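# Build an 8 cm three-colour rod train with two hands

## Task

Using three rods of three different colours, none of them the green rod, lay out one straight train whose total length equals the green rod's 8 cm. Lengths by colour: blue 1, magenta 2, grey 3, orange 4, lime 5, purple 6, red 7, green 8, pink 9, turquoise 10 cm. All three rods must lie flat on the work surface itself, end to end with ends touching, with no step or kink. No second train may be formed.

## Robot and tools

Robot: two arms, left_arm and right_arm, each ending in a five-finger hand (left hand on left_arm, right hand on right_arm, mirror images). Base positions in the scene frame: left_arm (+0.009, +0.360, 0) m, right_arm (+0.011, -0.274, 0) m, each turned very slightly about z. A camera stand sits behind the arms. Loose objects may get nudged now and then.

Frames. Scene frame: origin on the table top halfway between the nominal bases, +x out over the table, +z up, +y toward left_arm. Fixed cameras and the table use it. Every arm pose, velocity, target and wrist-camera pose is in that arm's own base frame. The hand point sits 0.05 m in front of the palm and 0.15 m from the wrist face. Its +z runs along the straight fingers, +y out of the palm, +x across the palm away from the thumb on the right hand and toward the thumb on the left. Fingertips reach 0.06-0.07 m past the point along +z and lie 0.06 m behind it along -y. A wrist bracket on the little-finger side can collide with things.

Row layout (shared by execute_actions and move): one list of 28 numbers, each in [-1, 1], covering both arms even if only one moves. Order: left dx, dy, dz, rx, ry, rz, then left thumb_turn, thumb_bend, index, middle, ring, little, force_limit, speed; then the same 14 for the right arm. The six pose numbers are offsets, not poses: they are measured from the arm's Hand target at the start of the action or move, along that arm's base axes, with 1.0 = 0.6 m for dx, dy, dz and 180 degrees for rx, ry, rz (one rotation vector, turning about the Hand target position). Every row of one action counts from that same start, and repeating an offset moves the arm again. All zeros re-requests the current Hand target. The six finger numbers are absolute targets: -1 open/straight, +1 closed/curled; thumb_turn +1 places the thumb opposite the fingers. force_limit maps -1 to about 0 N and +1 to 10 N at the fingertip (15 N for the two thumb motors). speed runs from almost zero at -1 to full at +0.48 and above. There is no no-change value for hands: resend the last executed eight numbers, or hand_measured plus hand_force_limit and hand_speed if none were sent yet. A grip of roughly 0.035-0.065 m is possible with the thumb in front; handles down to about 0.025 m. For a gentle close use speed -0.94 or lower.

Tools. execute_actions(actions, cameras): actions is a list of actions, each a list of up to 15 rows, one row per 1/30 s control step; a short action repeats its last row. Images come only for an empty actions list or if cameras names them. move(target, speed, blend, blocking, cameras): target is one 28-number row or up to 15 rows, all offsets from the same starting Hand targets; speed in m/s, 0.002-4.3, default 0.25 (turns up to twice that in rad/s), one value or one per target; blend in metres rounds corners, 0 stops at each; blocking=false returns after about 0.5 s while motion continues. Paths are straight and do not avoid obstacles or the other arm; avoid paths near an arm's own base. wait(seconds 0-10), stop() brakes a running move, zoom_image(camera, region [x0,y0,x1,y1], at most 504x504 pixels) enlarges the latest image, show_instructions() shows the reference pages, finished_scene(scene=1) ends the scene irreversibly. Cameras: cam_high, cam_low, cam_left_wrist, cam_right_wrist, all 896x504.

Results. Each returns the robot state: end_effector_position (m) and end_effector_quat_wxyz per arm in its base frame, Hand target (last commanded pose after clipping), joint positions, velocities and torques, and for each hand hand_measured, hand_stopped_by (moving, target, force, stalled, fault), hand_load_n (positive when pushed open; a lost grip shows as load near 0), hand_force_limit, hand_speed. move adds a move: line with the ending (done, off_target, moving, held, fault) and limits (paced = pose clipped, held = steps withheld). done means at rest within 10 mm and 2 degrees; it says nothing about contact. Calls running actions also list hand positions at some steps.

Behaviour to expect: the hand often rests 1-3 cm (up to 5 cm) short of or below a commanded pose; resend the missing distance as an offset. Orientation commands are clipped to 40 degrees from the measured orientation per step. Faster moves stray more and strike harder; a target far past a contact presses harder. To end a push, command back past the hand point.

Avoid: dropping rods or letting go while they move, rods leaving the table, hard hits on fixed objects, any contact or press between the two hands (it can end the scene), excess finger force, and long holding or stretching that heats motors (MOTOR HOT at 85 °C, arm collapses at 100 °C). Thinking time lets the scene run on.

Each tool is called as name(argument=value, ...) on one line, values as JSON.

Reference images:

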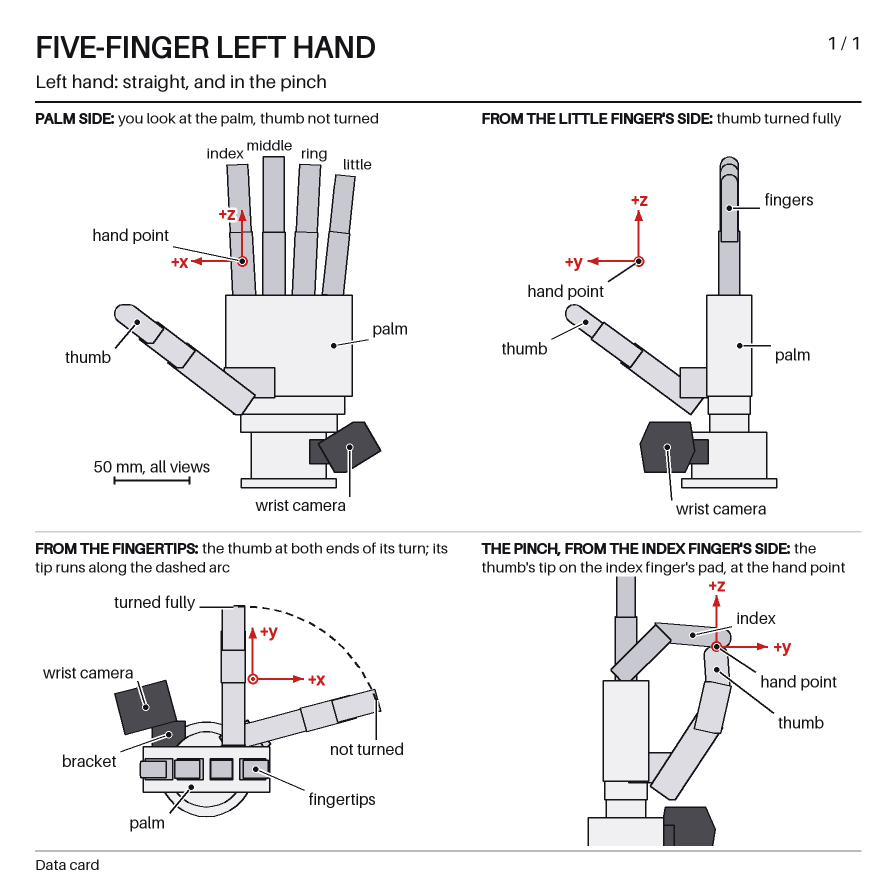

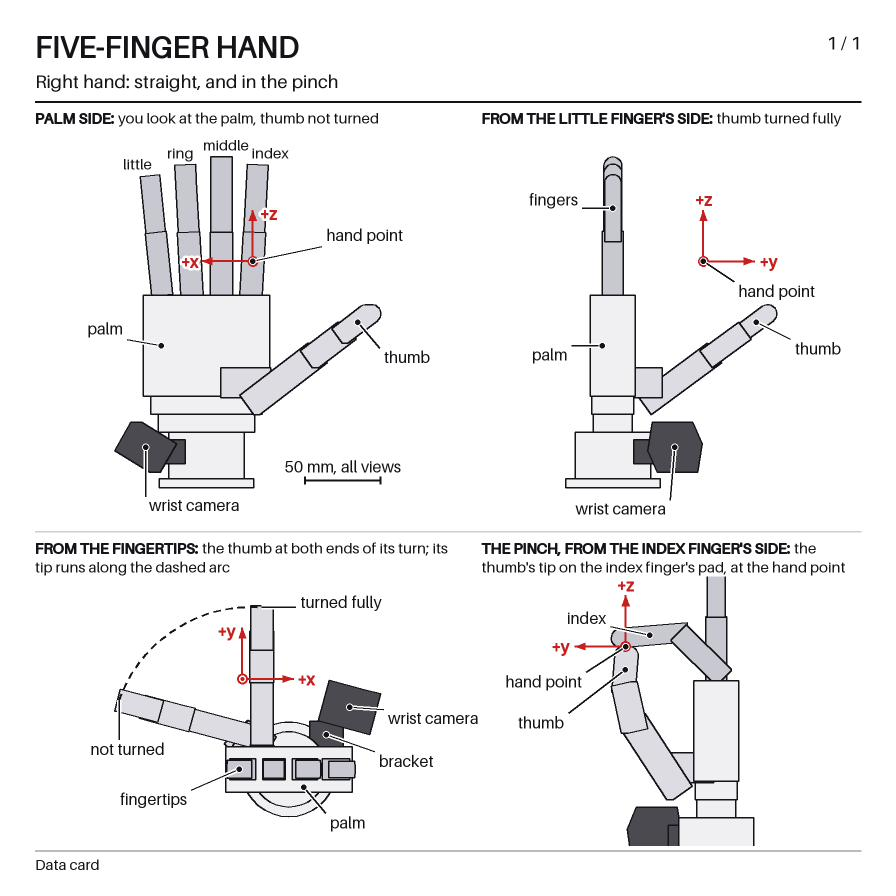

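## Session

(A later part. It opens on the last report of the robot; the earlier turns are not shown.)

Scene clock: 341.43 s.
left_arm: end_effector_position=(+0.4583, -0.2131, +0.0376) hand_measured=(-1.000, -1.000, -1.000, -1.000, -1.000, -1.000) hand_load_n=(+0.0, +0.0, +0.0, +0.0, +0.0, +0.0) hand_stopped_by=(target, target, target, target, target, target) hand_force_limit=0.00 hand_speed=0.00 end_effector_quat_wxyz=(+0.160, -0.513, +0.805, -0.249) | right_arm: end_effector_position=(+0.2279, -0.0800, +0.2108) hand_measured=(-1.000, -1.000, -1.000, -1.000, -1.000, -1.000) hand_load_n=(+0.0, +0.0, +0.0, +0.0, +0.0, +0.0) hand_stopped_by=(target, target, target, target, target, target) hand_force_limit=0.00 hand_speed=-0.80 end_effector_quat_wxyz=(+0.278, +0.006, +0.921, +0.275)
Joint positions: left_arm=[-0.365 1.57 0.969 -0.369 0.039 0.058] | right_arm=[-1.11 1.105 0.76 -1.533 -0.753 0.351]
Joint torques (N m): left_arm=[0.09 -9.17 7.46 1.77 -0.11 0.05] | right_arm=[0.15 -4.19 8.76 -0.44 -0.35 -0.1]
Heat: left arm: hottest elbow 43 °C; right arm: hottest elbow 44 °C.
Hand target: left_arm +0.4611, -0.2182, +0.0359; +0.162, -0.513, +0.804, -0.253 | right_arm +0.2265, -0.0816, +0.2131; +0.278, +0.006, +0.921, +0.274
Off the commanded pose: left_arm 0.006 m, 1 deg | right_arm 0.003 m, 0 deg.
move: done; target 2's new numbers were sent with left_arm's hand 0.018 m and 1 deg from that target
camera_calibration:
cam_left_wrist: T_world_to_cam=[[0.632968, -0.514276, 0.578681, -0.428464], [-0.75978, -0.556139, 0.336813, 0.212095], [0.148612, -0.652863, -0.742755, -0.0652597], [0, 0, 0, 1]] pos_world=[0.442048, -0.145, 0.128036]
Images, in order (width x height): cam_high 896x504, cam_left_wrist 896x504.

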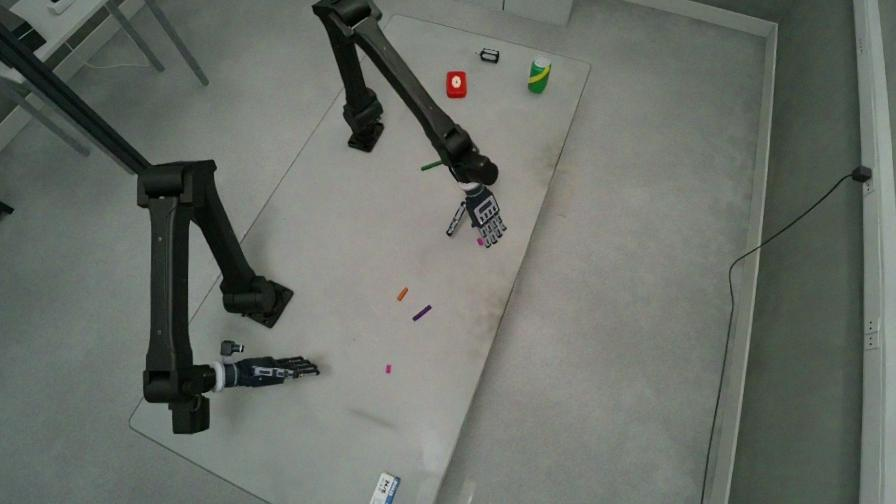

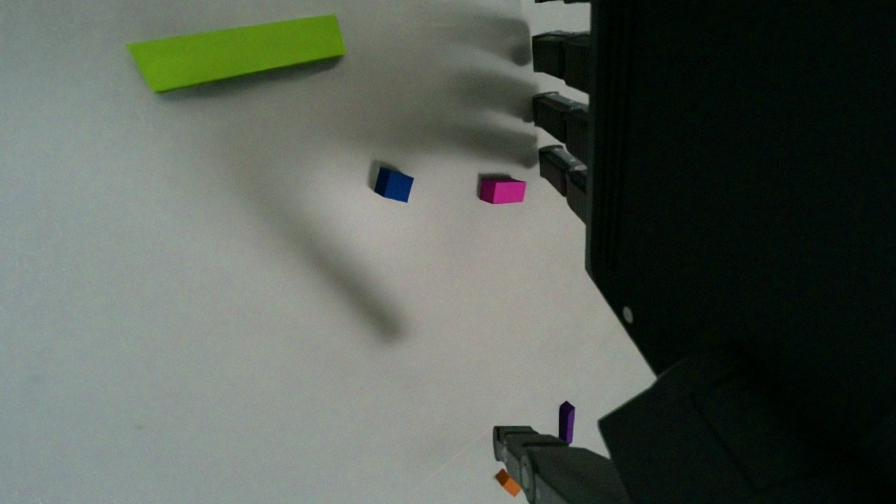

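move(target=[[-0.0468, 0.0218, 0.0, 0, 0, 0, -1, -1, -1, -1, -1, -1, 0.0, 0.0, 0, 0, 0.0, 0, 0, 0, -1, -1, -1, -1, -1, -1, 0.0, -0.8]], speed=[0.06], cameras=["cam_left_wrist"])

Scene clock: 356.40 s.
left_arm: end_effector_position=(+0.4326, -0.2033, +0.0350) hand_measured=(-1.000, -1.000, -1.000, -1.000, -1.000, -1.000) hand_load_n=(+0.0, +0.0, +0.0, +0.0, +0.0, +0.0) hand_stopped_by=(target, target, target, target, target, target) hand_force_limit=0.00 hand_speed=0.00 end_effector_quat_wxyz=(+0.159, -0.514, +0.805, -0.249) | right_arm: end_effector_position=(+0.2279, -0.0800, +0.2108) hand_measured=(-1.000, -1.000, -1.000, -1.000, -1.000, -1.000) hand_load_n=(+0.0, +0.0, +0.0, +0.0, +0.0, +0.0) hand_stopped_by=(target, target, target, target, target, target) hand_force_limit=0.00 hand_speed=-0.80 end_effector_quat_wxyz=(+0.278, +0.006, +0.921, +0.275)
Joint positions: left_arm=[-0.365 1.509 0.888 -0.35 0.039 0.058] | right_arm=[-1.11 1.105 0.76 -1.533 -0.753 0.351]
Joint torques (N m): left_arm=[0.44 -9.41 6.97 1.43 0.01 0.1] | right_arm=[0.03 -4.13 8.75 -0.44 -0.34 -0.1]
Heat: left arm: hottest elbow 44 °C; right arm: hottest elbow 44 °C.
Hand target: left_arm +0.4330, -0.2052, +0.0359; +0.162, -0.513, +0.804, -0.253 | right_arm +0.2265, -0.0816, +0.2131; +0.278, +0.006, +0.921, +0.274
Off the commanded pose: left_arm 0.002 m, 1 deg | right_arm 0.003 m, 0 deg.
move: done
camera_calibration:
cam_left_wrist: T_world_to_cam=[[0.633165, -0.514, 0.578711, -0.405591], [-0.759596, -0.556283, 0.336991, 0.198865], [0.148713, -0.652957, -0.742651, -0.0570503], [0, 0, 0, 1]] pos_world=[0.416347, -0.1351, 0.125335]
Images, in order (width x height): cam_left_wrist 896x504.

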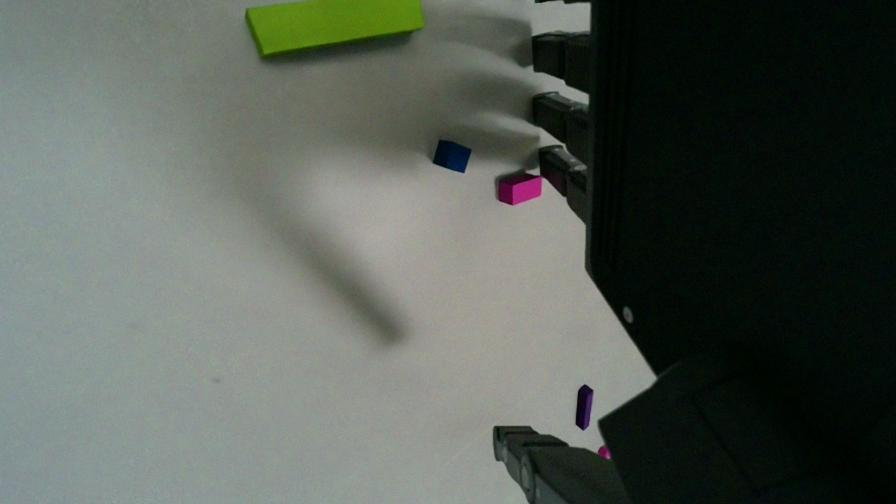

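move(target=[[0.015, -0.007, 0.092, 0, 0, 0, -1, -1, -1, -1, -1, -1, 0.0, 0.0, 0, 0, 0.0, 0, 0, 0, -1, -1, -1, -1, -1, -1, 0.0, -0.8],[-0.0033, 0.1467, 0.092, 0, 0, 0, -1, -1, -1, -1, -1, -1, 0.0, 0.0, 0, 0, 0.0, 0, 0, 0, -1, -1, -1, -1, -1, -1, 0.0, -0.8],[-0.0033, 0.1467, 0.0, 0, 0, 0, -1, -1, -1, -1, -1, -1, 0.0, 0.0, 0, 0, 0.0, 0, 0, 0, -1, -1, -1, -1, -1, -1, 0.0, -0.8]], speed=[0.1, 0.1, 0.06], cameras=["cam_left_wrist", "cam_high"])

zoom_image(camera="cam_high", region=[450, 150, 530, 250])

Scene clock: 374.10 s.
left_arm: end_effector_position=(+0.4267, -0.1172, +0.0372) hand_measured=(-1.000, -1.000, -1.000, -1.000, -1.000, -1.000) hand_load_n=(+0.0, +0.0, +0.0, +0.5, +0.0, +0.0) hand_stopped_by=(target, target, target, target, target, target) hand_force_limit=0.00 hand_speed=0.00 end_effector_quat_wxyz=(+0.158, -0.517, +0.803, -0.250) | right_arm: end_effector_position=(+0.2279, -0.0800, +0.2108) hand_measured=(-1.000, -1.000, -1.000, -1.000, -1.000, -1.000) hand_load_n=(+0.0, +0.0, +0.0, +0.0, +0.0, +0.0) hand_stopped_by=(target, target, target, target, target, target) hand_force_limit=0.00 hand_speed=-0.80 end_effector_quat_wxyz=(+0.278, +0.006, +0.921, +0.275)
Joint positions: left_arm=[-0.162 1.437 0.818 -0.368 0.152 0.218] | right_arm=[-1.11 1.105 0.76 -1.533 -0.753 0.351]
Joint torques (N m): left_arm=[1.03 -7.24 7.34 1.73 0.3 0.25] | right_arm=[0.21 -4.13 8.73 -0.44 -0.34 -0.1]
Heat: left arm: hottest elbow 42 °C; right arm: hottest elbow 44 °C.
Hand target: left_arm +0.4311, -0.1172, +0.0359; +0.162, -0.513, +0.804, -0.253 | right_arm +0.2265, -0.0816, +0.2131; +0.278, +0.006, +0.921, +0.274
Off the commanded pose: left_arm 0.005 m, 1 deg | right_arm 0.003 m, 0 deg.
move: done
camera_calibration:
cam_left_wrist: T_world_to_cam=[[0.638567, -0.506793, 0.579131, -0.360421], [-0.754435, -0.560751, 0.341155, 0.238563], [0.151854, -0.654767, -0.740419, -0.0000205741], [0, 0, 0, 1]] pos_world=[0.410136, -0.048898, 0.127329]
Images, in order (width x height): cam_high 896x504, cam_left_wrist 896x504.

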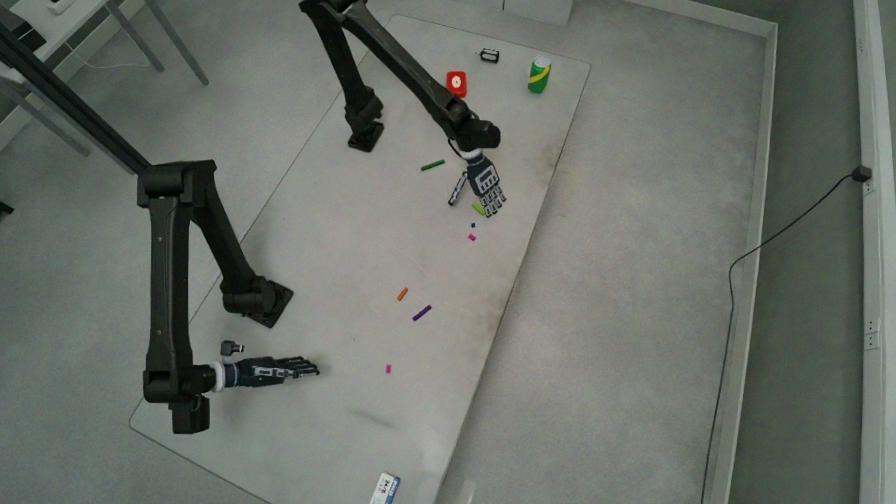

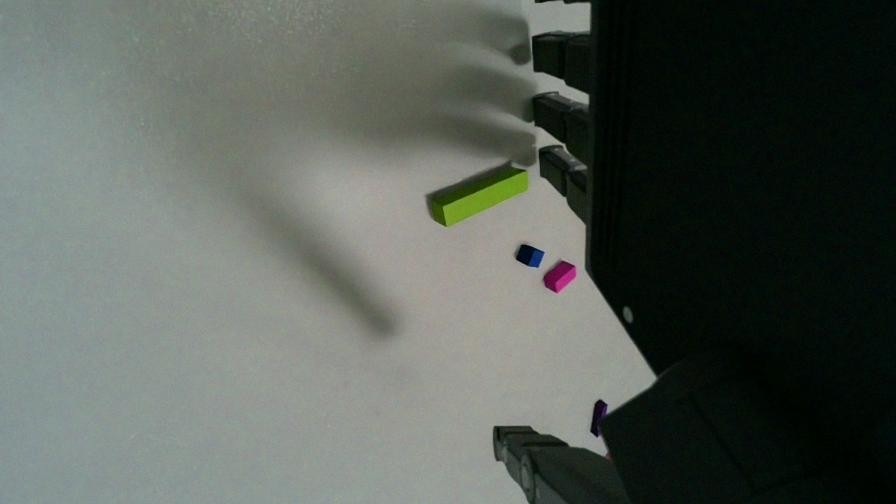

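Scaled by 5.040 from the camera's 896x504 image, which has a finer 1280x720 frame.

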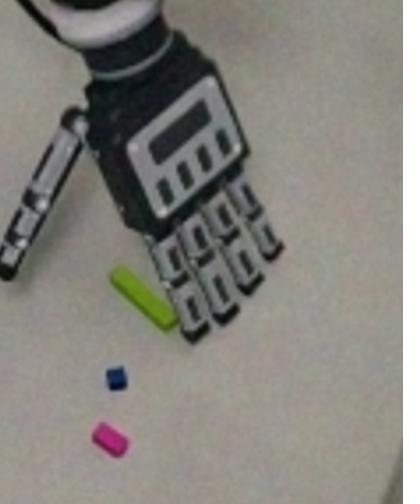

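move(target=[[-0.027, 0.0095, 0.0, 0, 0, 0, -1, -1, -1, -1, -1, -1, 0.0, 0.0, 0, 0, 0.0, 0, 0, 0, -1, -1, -1, -1, -1, -1, 0.0, -0.8]], speed=[0.05], cameras=["cam_left_wrist", "cam_high"])

zoom_image(camera="cam_high", region=[450, 150, 530, 250])

Scene clock: 383.40 s.
left_arm: end_effector_position=(+0.4128, -0.1148, +0.0346) hand_measured=(-1.000, -1.000, -1.000, -1.000, -1.000, -1.000) hand_load_n=(+0.0, +0.0, +0.0, +0.0, +0.0, +0.0) hand_stopped_by=(target, target, target, target, target, target) hand_force_limit=0.00 hand_speed=0.00 end_effector_quat_wxyz=(+0.157, -0.515, +0.805, -0.250) | right_arm: end_effector_position=(+0.2279, -0.0800, +0.2108) hand_measured=(-1.000, -1.000, -1.000, -1.000, -1.000, -1.000) hand_load_n=(+0.0, +0.0, +0.0, +0.0, +0.0, +0.0) hand_stopped_by=(target, target, target, target, target, target) hand_force_limit=0.00 hand_speed=-0.80 end_effector_quat_wxyz=(+0.278, +0.006, +0.921, +0.275)
Joint positions: left_arm=[-0.161 1.407 0.779 -0.361 0.157 0.224] | right_arm=[-1.11 1.105 0.76 -1.533 -0.753 0.351]
Joint torques (N m): left_arm=[1.38 -7.82 6.93 1.5 0.31 0.26] | right_arm=[0.15 -4.19 8.73 -0.44 -0.34 -0.1]
Heat: left arm: hottest elbow 43 °C; right arm: hottest elbow 44 °C.
Hand target: left_arm +0.4147, -0.1115, +0.0358; +0.162, -0.513, +0.804, -0.253 | right_arm +0.2265, -0.0816, +0.2131; +0.278, +0.006, +0.921, +0.274
Off the commanded pose: left_arm 0.004 m, 1 deg | right_arm 0.003 m, 0 deg.
move: done
camera_calibration:
cam_left_wrist: T_world_to_cam=[[0.636321, -0.510395, 0.57844, -0.348237], [-0.757359, -0.555867, 0.342665, 0.232009], [0.146642, -0.656132, -0.740262, 0.00377655], [0, 0, 0, 1]] pos_world=[0.39675, -0.0462944, 0.124729]
Images, in order (width x height): cam_high 896x504, cam_left_wrist 896x504.

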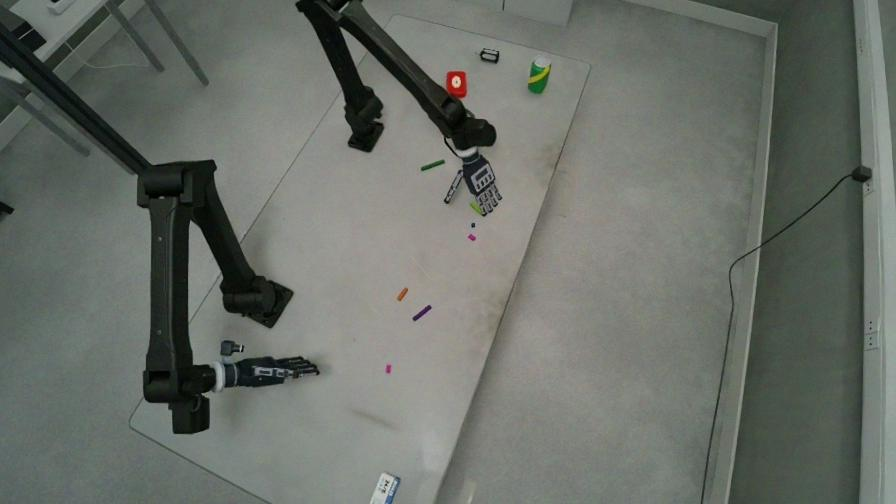

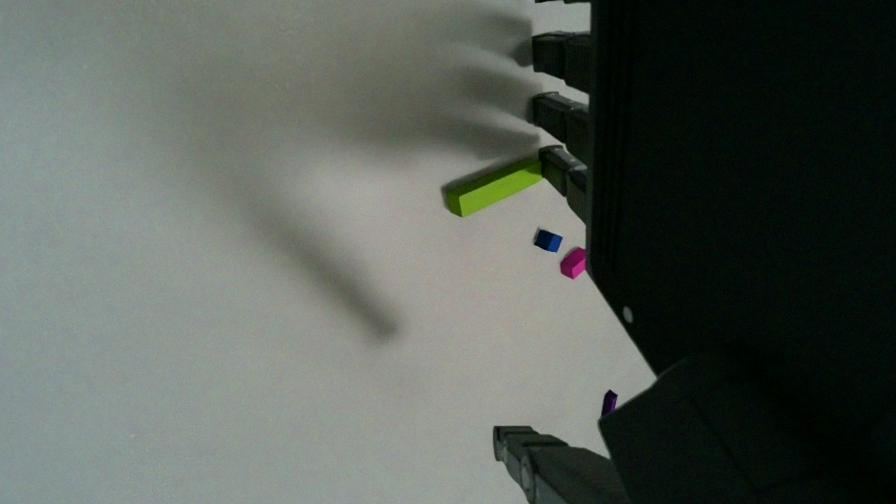

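Scaled by 5.040 from the camera's 896x504 image, which has a finer 1280x720 frame.

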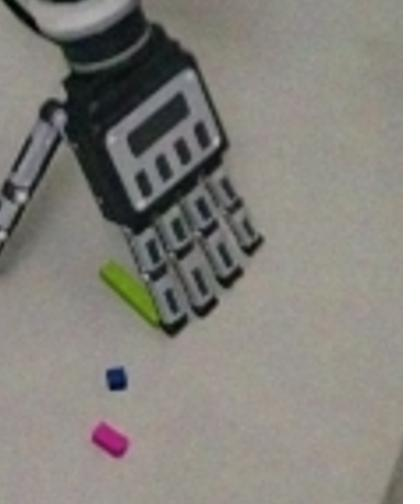

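move(target=[[-0.013, 0.0058, 0.0, 0, 0, 0, -1, -1, -1, -1, -1, -1, 0.0, 0.0, 0, 0, 0.0, 0, 0, 0, -1, -1, -1, -1, -1, -1, 0.0, -0.8]], speed=[0.05])

Scene clock: 386.63 s.
left_arm: end_effector_position=(+0.4053, -0.1116, +0.0345) hand_measured=(-1.000, -1.000, -1.000, -1.000, -1.000, -1.000) hand_load_n=(+0.0, +0.0, +0.0, +0.0, +0.0, +0.0) hand_stopped_by=(target, target, target, target, target, target) hand_force_limit=0.00 hand_speed=0.00 end_effector_quat_wxyz=(+0.157, -0.515, +0.805, -0.250) | right_arm: end_effector_position=(+0.2279, -0.0800, +0.2108) hand_measured=(-1.000, -1.000, -1.000, -1.000, -1.000, -1.000) hand_load_n=(+0.0, +0.0, +0.0, +0.0, +0.0, +0.0) hand_stopped_by=(target, target, target, target, target, target) hand_force_limit=0.00 hand_speed=-0.80 end_effector_quat_wxyz=(+0.278, +0.006, +0.921, +0.275)
Joint positions: left_arm=[-0.155 1.387 0.758 -0.361 0.161 0.23] | right_arm=[-1.11 1.105 0.76 -1.533 -0.753 0.351]
Joint torques (N m): left_arm=[1.32 -7.65 6.91 1.42 0.28 0.28] | right_arm=[0.15 -4.25 8.76 -0.44 -0.35 -0.1]
Heat: left arm: hottest elbow 43 °C; right arm: hottest elbow 44 °C.
Hand target: left_arm +0.4070, -0.1079, +0.0359; +0.162, -0.513, +0.804, -0.253 | right_arm +0.2265, -0.0816, +0.2131; +0.278, +0.006, +0.921, +0.274
Off the commanded pose: left_arm 0.004 m, 1 deg | right_arm 0.003 m, 0 deg.
move: done

move(target=[[0.015, -0.007, 0.1, 0, 0, 0, -1, -1, -1, -1, -1, -1, 0.0, 0.0, 0.06, 0.026, 0.07, -0.2, -0.042, 0.17, -1, -1, -1, -1, -1, -1, 0.0, -0.8],[-0.2, 0.34, 0.4, 0, 0, 0.139, -1, -1, -1, -1, -1, -1, 0.0, 0.0, 0.1225, 0.0527, 0.078, -0.4007, -0.0837, 0.341, -1, -1, -1, -1, -1, -1, 0.0, -0.8]], speed=[0.15, 0.3], blend=[0.01, 0], cameras=["cam_high", "cam_right_wrist"])

zoom_image(camera="cam_high", region=[440, 160, 520, 260])

Scene clock: 430.87 s.
left_arm: end_effector_position=(+0.2824, +0.0931, +0.2580) hand_measured=(-1.000, -1.000, -1.000, -1.000, -1.000, -1.000) hand_load_n=(+0.0, +0.0, +0.0, +0.0, +0.0, +0.0) hand_stopped_by=(target, target, target, target, target, target) hand_force_limit=0.00 hand_speed=0.00 end_effector_quat_wxyz=(-0.198, +0.683, -0.672, +0.208) | right_arm: end_effector_position=(+0.2848, -0.0458, +0.2324) hand_measured=(-1.000, -1.000, -1.000, -1.000, -1.000, -1.000) hand_load_n=(+0.0, +0.0, +0.0, +0.0, +0.0, +0.0) hand_stopped_by=(target, target, target, target, target, target) hand_force_limit=0.00 hand_speed=-0.80 end_effector_quat_wxyz=(+0.146, -0.620, +0.753, -0.164)
Joint positions: left_arm=[0.513 0.909 1.03 -1.174 0.281 0.423] | right_arm=[-0.285 0.925 0.994 -1.2 -0.055 -0.08]
Joint torques (N m): left_arm=[0.79 -2.61 11.88 0.65 0.42 0.25] | right_arm=[1.03 -4.72 14.9 1.81 0.23 -0.1]
Heat: left arm: hottest elbow 42 °C; right arm: hottest elbow 46 °C.
Hand target: left_arm +0.2870, +0.0960, +0.2759; -0.213, +0.675, -0.674, +0.212 | right_arm +0.3000, -0.0501, +0.2599; +0.166, -0.621, +0.740, -0.198
Off the commanded pose: left_arm 0.019 m, 2 deg | right_arm 0.032 m, 5 deg.
move: off_target (left_arm, right_arm)
camera_calibration:
cam_right_wrist: T_world_to_cam=[[-0.880326, -0.0858956, -0.466527, 0.360855], [-0.279077, 0.889046, 0.362924, 0.0360243], [0.38359, 0.449688, -0.806622, 0.209128], [0, 0, 0, 1]] pos_world=[0.247504, -0.0950737, 0.323962]
Images, in order (width x height): cam_high 896x504, cam_right_wrist 896x504.

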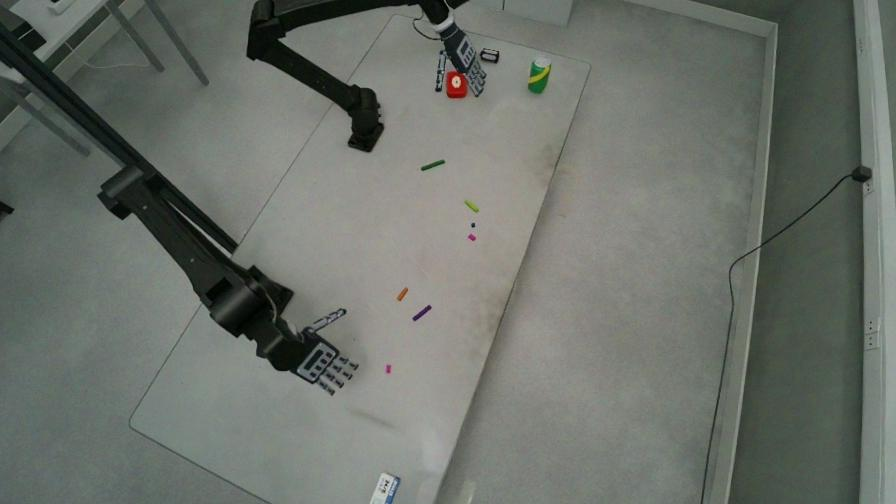

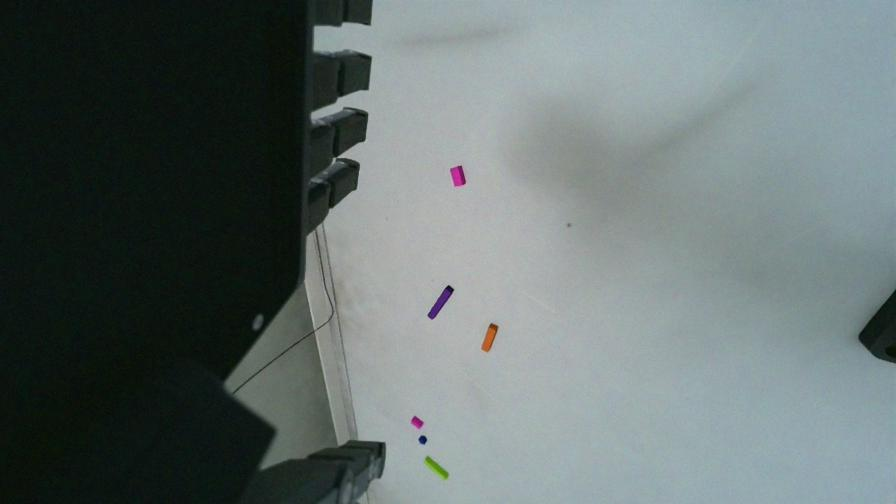

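Scaled by 5.040 from the camera's 896x504 image, which has a finer 1280x720 frame.

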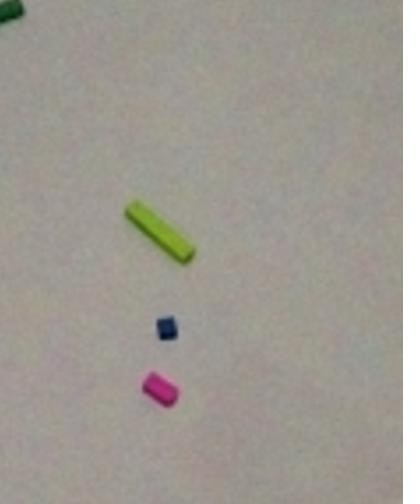

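move(target=[0, 0, 0, 0, 0, 0, -1, -1, -1, -1, -1, -1, 0.0, 0.0, 0.1478, 0.8505, -0.13, 0.0372, -0.0137, 0.455, -1, -1, -1, -1, -1, -1, 0.0, -0.8], speed=0.25, cameras=["cam_high", "cam_low", "cam_right_wrist"])

zoom_image(camera="cam_high", region=[430, 150, 530, 260])

zoom_image(camera="cam_low", region=[380, 190, 500, 310])

Scene clock: 454.10 s.
left_arm: end_effector_position=(+0.2823, +0.0931, +0.2580) hand_measured=(-1.000, -1.000, -1.000, -1.000, -1.000, -1.000) hand_load_n=(+0.0, +0.0, +0.0, +0.0, +0.0, +0.0) hand_stopped_by=(target, target, target, target, target, target) hand_force_limit=0.00 hand_speed=0.00 end_effector_quat_wxyz=(-0.198, +0.682, -0.672, +0.207) | right_arm: end_effector_position=(+0.3777, +0.4483, +0.1618) hand_measured=(-1.000, -1.000, -1.000, -1.000, -1.000, -1.000) hand_load_n=(+0.0, +0.0, +0.0, +0.0, +0.0, +0.0) hand_stopped_by=(target, target, target, target, target, target) hand_force_limit=0.00 hand_speed=-0.80 end_effector_quat_wxyz=(-0.287, +0.943, -0.169, +0.002)
Joint positions: left_arm=[0.513 0.909 1.03 -1.174 0.281 0.424] | right_arm=[0.753 1.726 1.528 -0.885 -0.332 -0.379]
Joint torques (N m): left_arm=[0.56 -2.37 11.88 0.53 0.39 0.25] | right_arm=[0.85 -16.5 14.89 0.85 -0.22 -0.11]
Motor temperatures (°C): left_arm=[32 38 48 27 27 27] | right_arm=[30 34 55 31 30 28]
Heat: left arm: hottest elbow 48 °C; right arm: hottest elbow 55 °C.
Hand target: left_arm +0.2870, +0.0960, +0.2759; -0.213, +0.675, -0.674, +0.212 | right_arm +0.3886, +0.4604, +0.1820; -0.303, +0.940, -0.158, +0.013
Off the commanded pose: left_arm 0.019 m, 2 deg | right_arm 0.026 m, 3 deg.
move: off_target (left_arm, right_arm)
camera_calibration:
cam_right_wrist: T_world_to_cam=[[-0.0585468, -0.803746, -0.592085, 0.483961], [-0.908975, -0.202285, 0.36448, 0.375117], [-0.412719, 0.559529, -0.718742, 0.131631], [0, 0, 0, 1]] pos_world=[0.423633, 0.391211, 0.244432]
Images, in order (width x height): cam_high 896x504, cam_low 896x504, cam_right_wrist 896x504.

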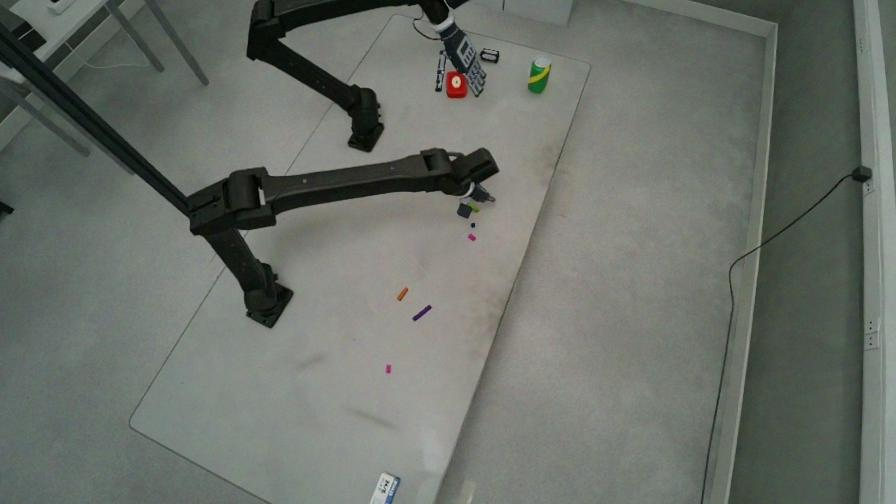

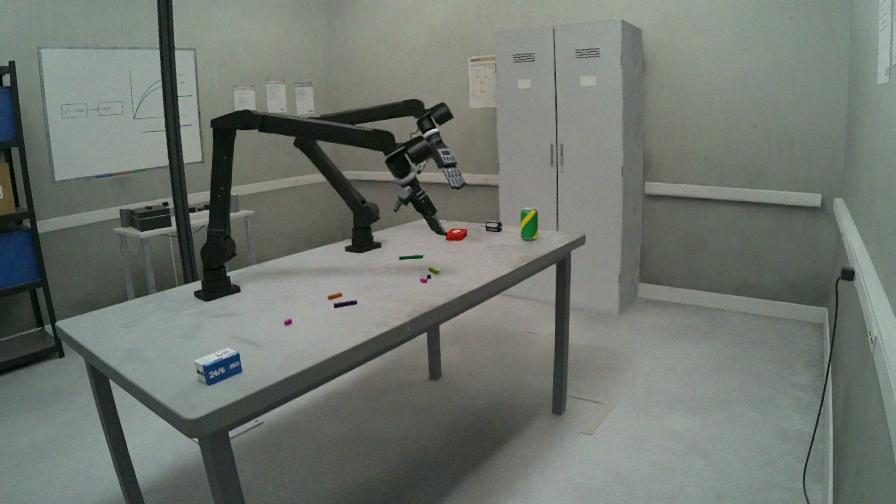

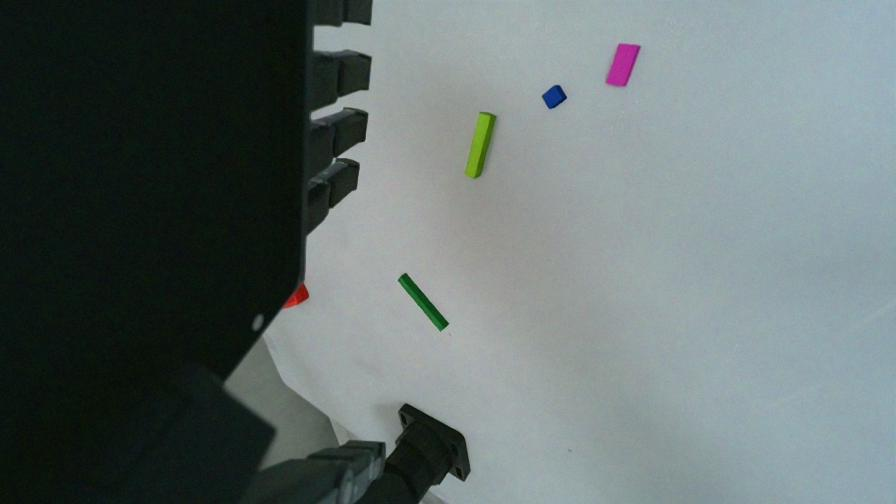

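Scaled by 4.582 from the camera's 896x504 image, which has a finer 1280x720 frame.

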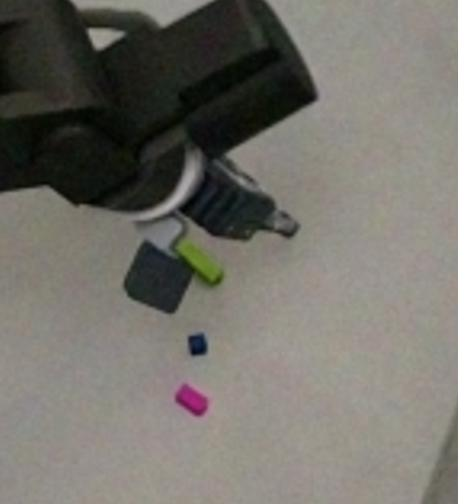

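Scaled by 4.200 from the camera's 896x504 image, which has a finer 1280x720 frame.

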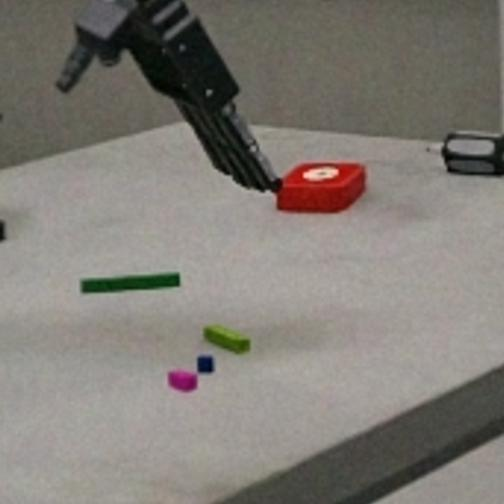

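move(target=[0, 0, 0, 0, 0, 0, -1, -1, -1, -1, -1, -1, 0.0, 0.0, 0.012, 0.05, -0.133, 0, 0, 0, -1, -1, -1, -1, -1, -1, 0.0, -0.8], speed=0.12, cameras=["cam_high", "cam_low", "cam_right_wrist"])

zoom_image(camera="cam_low", region=[380, 210, 480, 300])

Scene clock: 470.73 s.
left_arm: end_effector_position=(+0.2823, +0.0931, +0.2580) hand_measured=(-1.000, -1.000, -1.000, -1.000, -1.000, -1.000) hand_load_n=(+0.0, +0.0, -0.5, +0.0, +0.0, +0.0) hand_stopped_by=(target, target, target, target, target, target) hand_force_limit=0.00 hand_speed=0.00 end_effector_quat_wxyz=(-0.198, +0.682, -0.672, +0.207) | right_arm: end_effector_position=(+0.3961, +0.4836, +0.1037) hand_measured=(-1.000, -1.000, -1.000, -1.000, -1.000, -1.000) hand_load_n=(+0.0, +0.0, +0.0, +0.0, +0.0, +0.0) hand_stopped_by=(target, target, target, target, target, target) hand_force_limit=0.00 hand_speed=-0.80 end_effector_quat_wxyz=(-0.299, +0.941, -0.158, +0.011)
Joint positions: left_arm=[0.513 0.909 1.03 -1.174 0.281 0.424] | right_arm=[0.776 1.842 1.528 -0.734 -0.324 -0.375]
Joint torques (N m): left_arm=[0.38 -2.55 11.88 0.65 0.4 0.24] | right_arm=[1.14 -18.37 9.95 1.94 0.05 0.11]
Motor temperatures (°C): left_arm=[32 37 50 27 27 27] | right_arm=[30 37 58 31 30 28]
Heat: left arm: hottest elbow 50 °C; right arm: hottest elbow 58 °C.
Hand target: left_arm +0.2870, +0.0960, +0.2759; -0.213, +0.675, -0.674, +0.212 | right_arm +0.3959, +0.4904, +0.1021; -0.303, +0.940, -0.158, +0.013
Off the commanded pose: left_arm 0.019 m, 2 deg | right_arm 0.007 m, 1 deg.
move: off_target (left_arm)
camera_calibration:
cam_right_wrist: T_world_to_cam=[[-0.0299758, -0.792619, -0.60898, 0.463991], [-0.915192, -0.223206, 0.335562, 0.435798], [-0.401901, 0.567392, -0.718708, 0.0696326], [0, 0, 0, 1]] pos_world=[0.440733, 0.425532, 0.186369]
Images, in order (width x height): cam_high 896x504, cam_low 896x504, cam_right_wrist 896x504.

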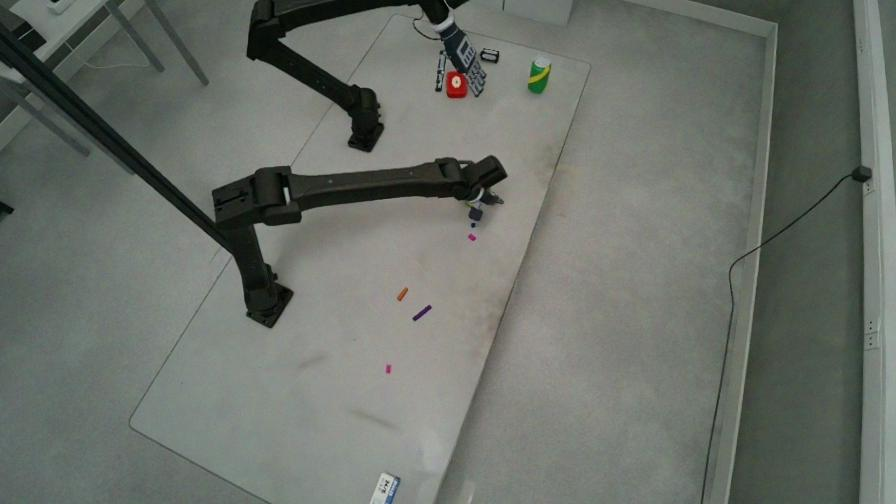

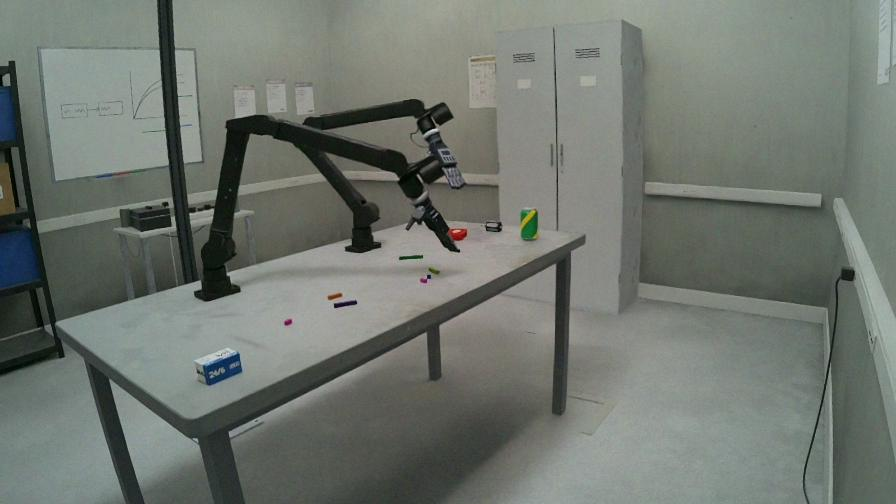

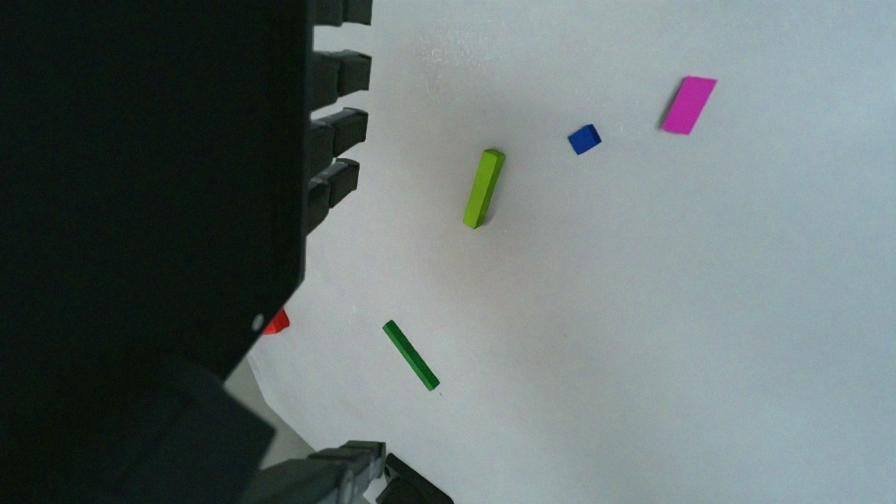

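Scaled by 5.040 from the camera's 896x504 image, which has a finer 1280x720 frame.

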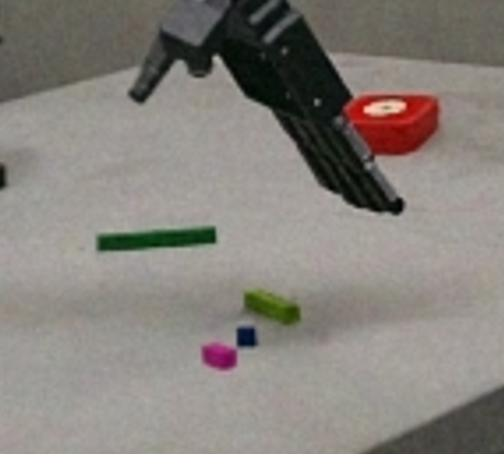

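move(target=[0, 0, 0, 0, 0, 0, -1, -1, -1, -1, -1, -1, 0.0, 0.0, -0.015, -0.012, -0.075, 0, 0, 0, -1, -1, -1, -1, -1, -1, 0.0, -0.8], speed=0.08, cameras=["cam_low", "cam_right_wrist"])

zoom_image(camera="cam_low", region=[400, 230, 480, 300])

Scene clock: 481.03 s.
left_arm: end_effector_position=(+0.2823, +0.0931, +0.2580) hand_measured=(-1.000, -1.000, -1.000, -1.000, -1.000, -1.000) hand_load_n=(+0.0, +0.0, +0.0, +0.0, +0.0, +0.0) hand_stopped_by=(target, target, target, target, target, target) hand_force_limit=0.00 hand_speed=0.00 end_effector_quat_wxyz=(-0.198, +0.682, -0.672, +0.207) | right_arm: end_effector_position=(+0.3880, +0.4759, +0.0626) hand_measured=(-1.000, -1.000, -1.000, -1.000, -1.000, -1.000) hand_load_n=(+0.0, -0.5, +0.0, +0.0, +0.0, +0.5) hand_stopped_by=(target, target, target, target, target, target) hand_force_limit=0.00 hand_speed=-0.80 end_effector_quat_wxyz=(-0.301, +0.940, -0.158, +0.012)
Joint positions: left_arm=[0.513 0.909 1.03 -1.174 0.281 0.424] | right_arm=[0.776 1.85 1.423 -0.615 -0.323 -0.372]
Joint torques (N m): left_arm=[0.56 -2.43 11.89 0.62 0.42 0.24] | right_arm=[1.32 -16.73 9.62 1.95 0.06 0.11]
Motor temperatures (°C): left_arm=[32 37 52 27 27 27] | right_arm=[30 39 56 31 29 28]
Heat: left arm: hottest elbow 52 °C; right arm: hottest elbow 56 °C.
Hand target: left_arm +0.2870, +0.0960, +0.2759; -0.213, +0.675, -0.674, +0.212 | right_arm +0.3867, +0.4830, +0.0571; -0.302, +0.940, -0.159, +0.013
Off the commanded pose: left_arm 0.019 m, 2 deg | right_arm 0.009 m, 0 deg.
move: off_target (left_arm)
camera_calibration:
cam_right_wrist: T_world_to_cam=[[-0.0290683, -0.789932, -0.612505, 0.43116], [-0.916871, -0.222989, 0.331096, 0.44122], [-0.398125, 0.571212, -0.717783, 0.0378655], [0, 0, 0, 1]] pos_world=[0.43215, 0.417345, 0.145181]
Images, in order (width x height): cam_low 896x504, cam_right_wrist 896x504.

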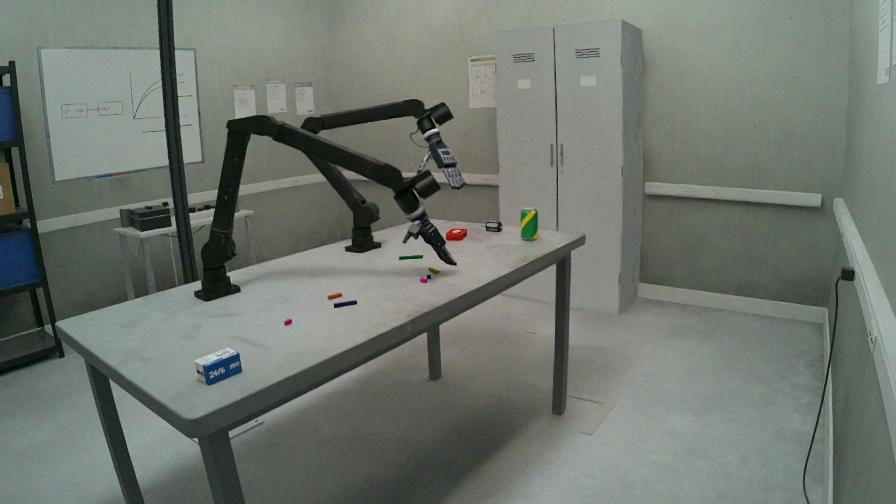

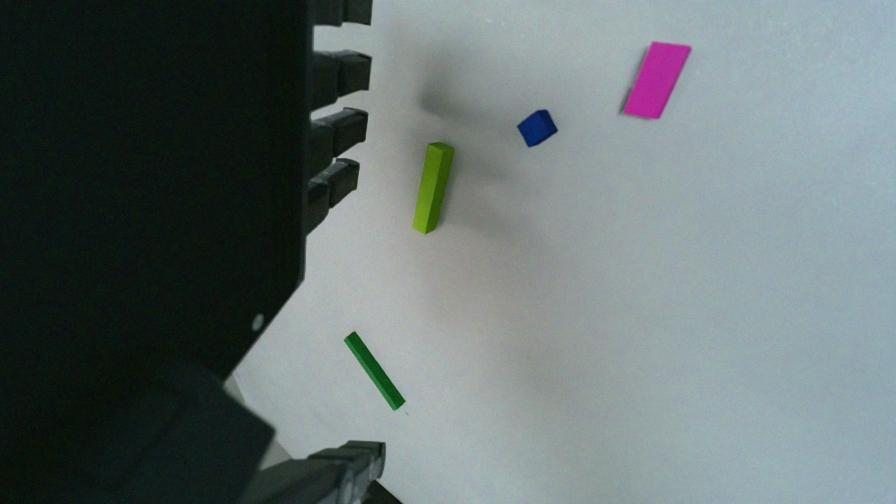

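Scaled by 6.300 from the camera's 896x504 image, which has a finer 1280x720 frame.

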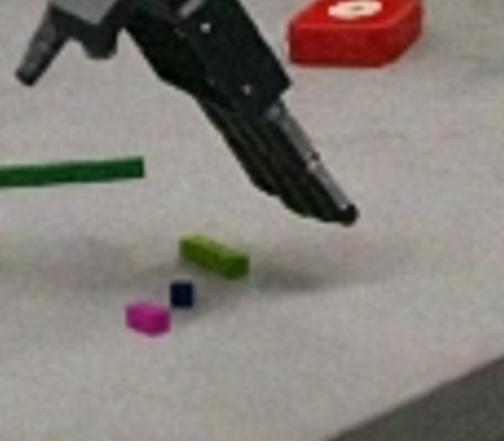

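move(target=[-0.1, 0.0, -0.12, 0, 0, 0, -1, -1, -1, -1, -1, -1, 0.0, 0.0, -0.005, 0.0017, -0.0317, 0, 0, 0, -1, -1, -1, -1, -1, -1, 0.0, -0.8], speed=0.06, cameras=["cam_low", "cam_right_wrist"])

zoom_image(camera="cam_low", region=[410, 240, 480, 300])

Scene clock: 493.10 s.
left_arm: end_effector_position=(+0.2240, +0.0917, +0.2005) hand_measured=(-1.000, -1.000, -1.000, -1.000, -1.000, -1.000) hand_load_n=(+0.0, +0.0, +0.0, +0.0, +0.0, +0.0) hand_stopped_by=(target, target, target, target, target, target) hand_force_limit=0.00 hand_speed=0.00 end_effector_quat_wxyz=(-0.200, +0.680, -0.674, +0.210) | right_arm: end_effector_position=(+0.3861, +0.4777, +0.0463) hand_measured=(-1.000, -1.000, -1.000, -1.000, -1.000, -1.000) hand_load_n=(+0.0, -0.5, +0.0, +0.0, +0.0, +0.0) hand_stopped_by=(target, target, target, target, target, target) hand_force_limit=0.00 hand_speed=-0.80 end_effector_quat_wxyz=(-0.303, +0.940, -0.158, +0.014)
Joint positions: left_arm=[0.649 0.755 0.81 -1.144 0.352 0.553] | right_arm=[0.781 1.865 1.397 -0.568 -0.321 -0.368]
Joint torques (N m): left_arm=[0.91 -0.79 8.77 1.55 0.46 0.23] | right_arm=[1.32 -16.73 9.26 1.94 0.07 0.11]
Heat: left arm: hottest elbow 52 °C; right arm: hottest elbow 54 °C.
Hand target: left_arm +0.2270, +0.0961, +0.2039; -0.213, +0.675, -0.674, +0.212 | right_arm +0.3837, +0.4841, +0.0379; -0.302, +0.940, -0.158, +0.013
Off the commanded pose: left_arm 0.006 m, 2 deg | right_arm 0.011 m, 0 deg.
move: off_target (right_arm)
camera_calibration:
cam_right_wrist: T_world_to_cam=[[-0.0269441, -0.787807, -0.615332, 0.420871], [-0.918225, -0.223814, 0.326756, 0.446431], [-0.395141, 0.573818, -0.717354, 0.0220085], [0, 0, 0, 1]] pos_world=[0.429961, 0.418854, 0.128889]
Images, in order (width x height): cam_low 896x504, cam_right_wrist 896x504.

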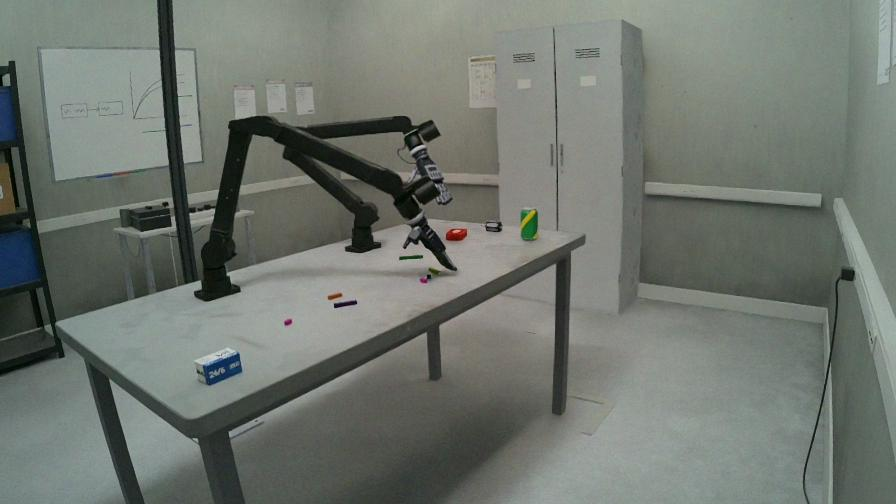

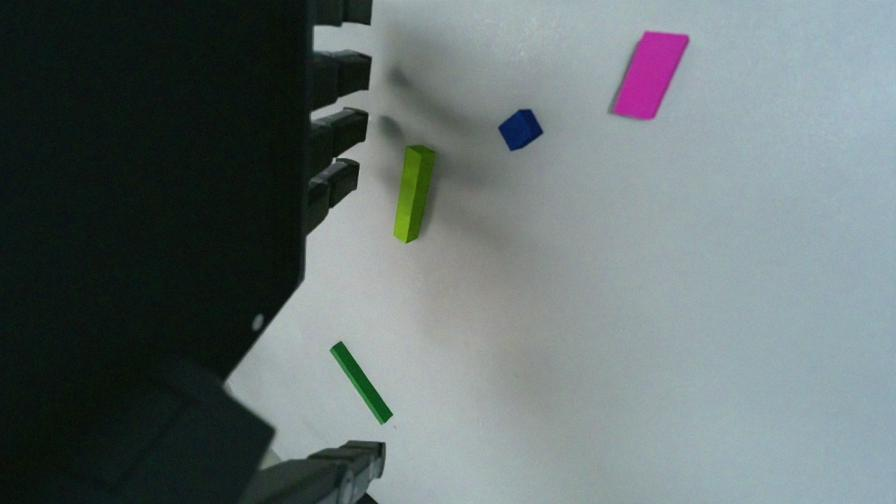

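Scaled by 7.200 from the camera's 896x504 image, which has a finer 1280x720 frame.

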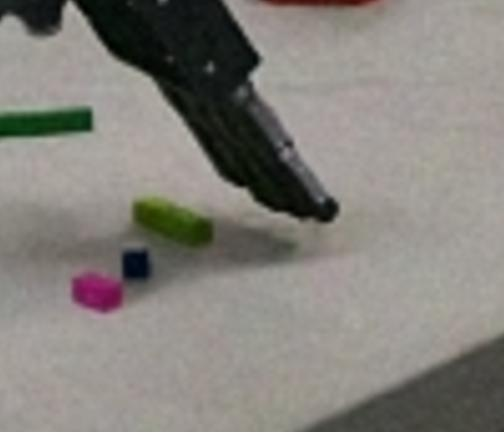

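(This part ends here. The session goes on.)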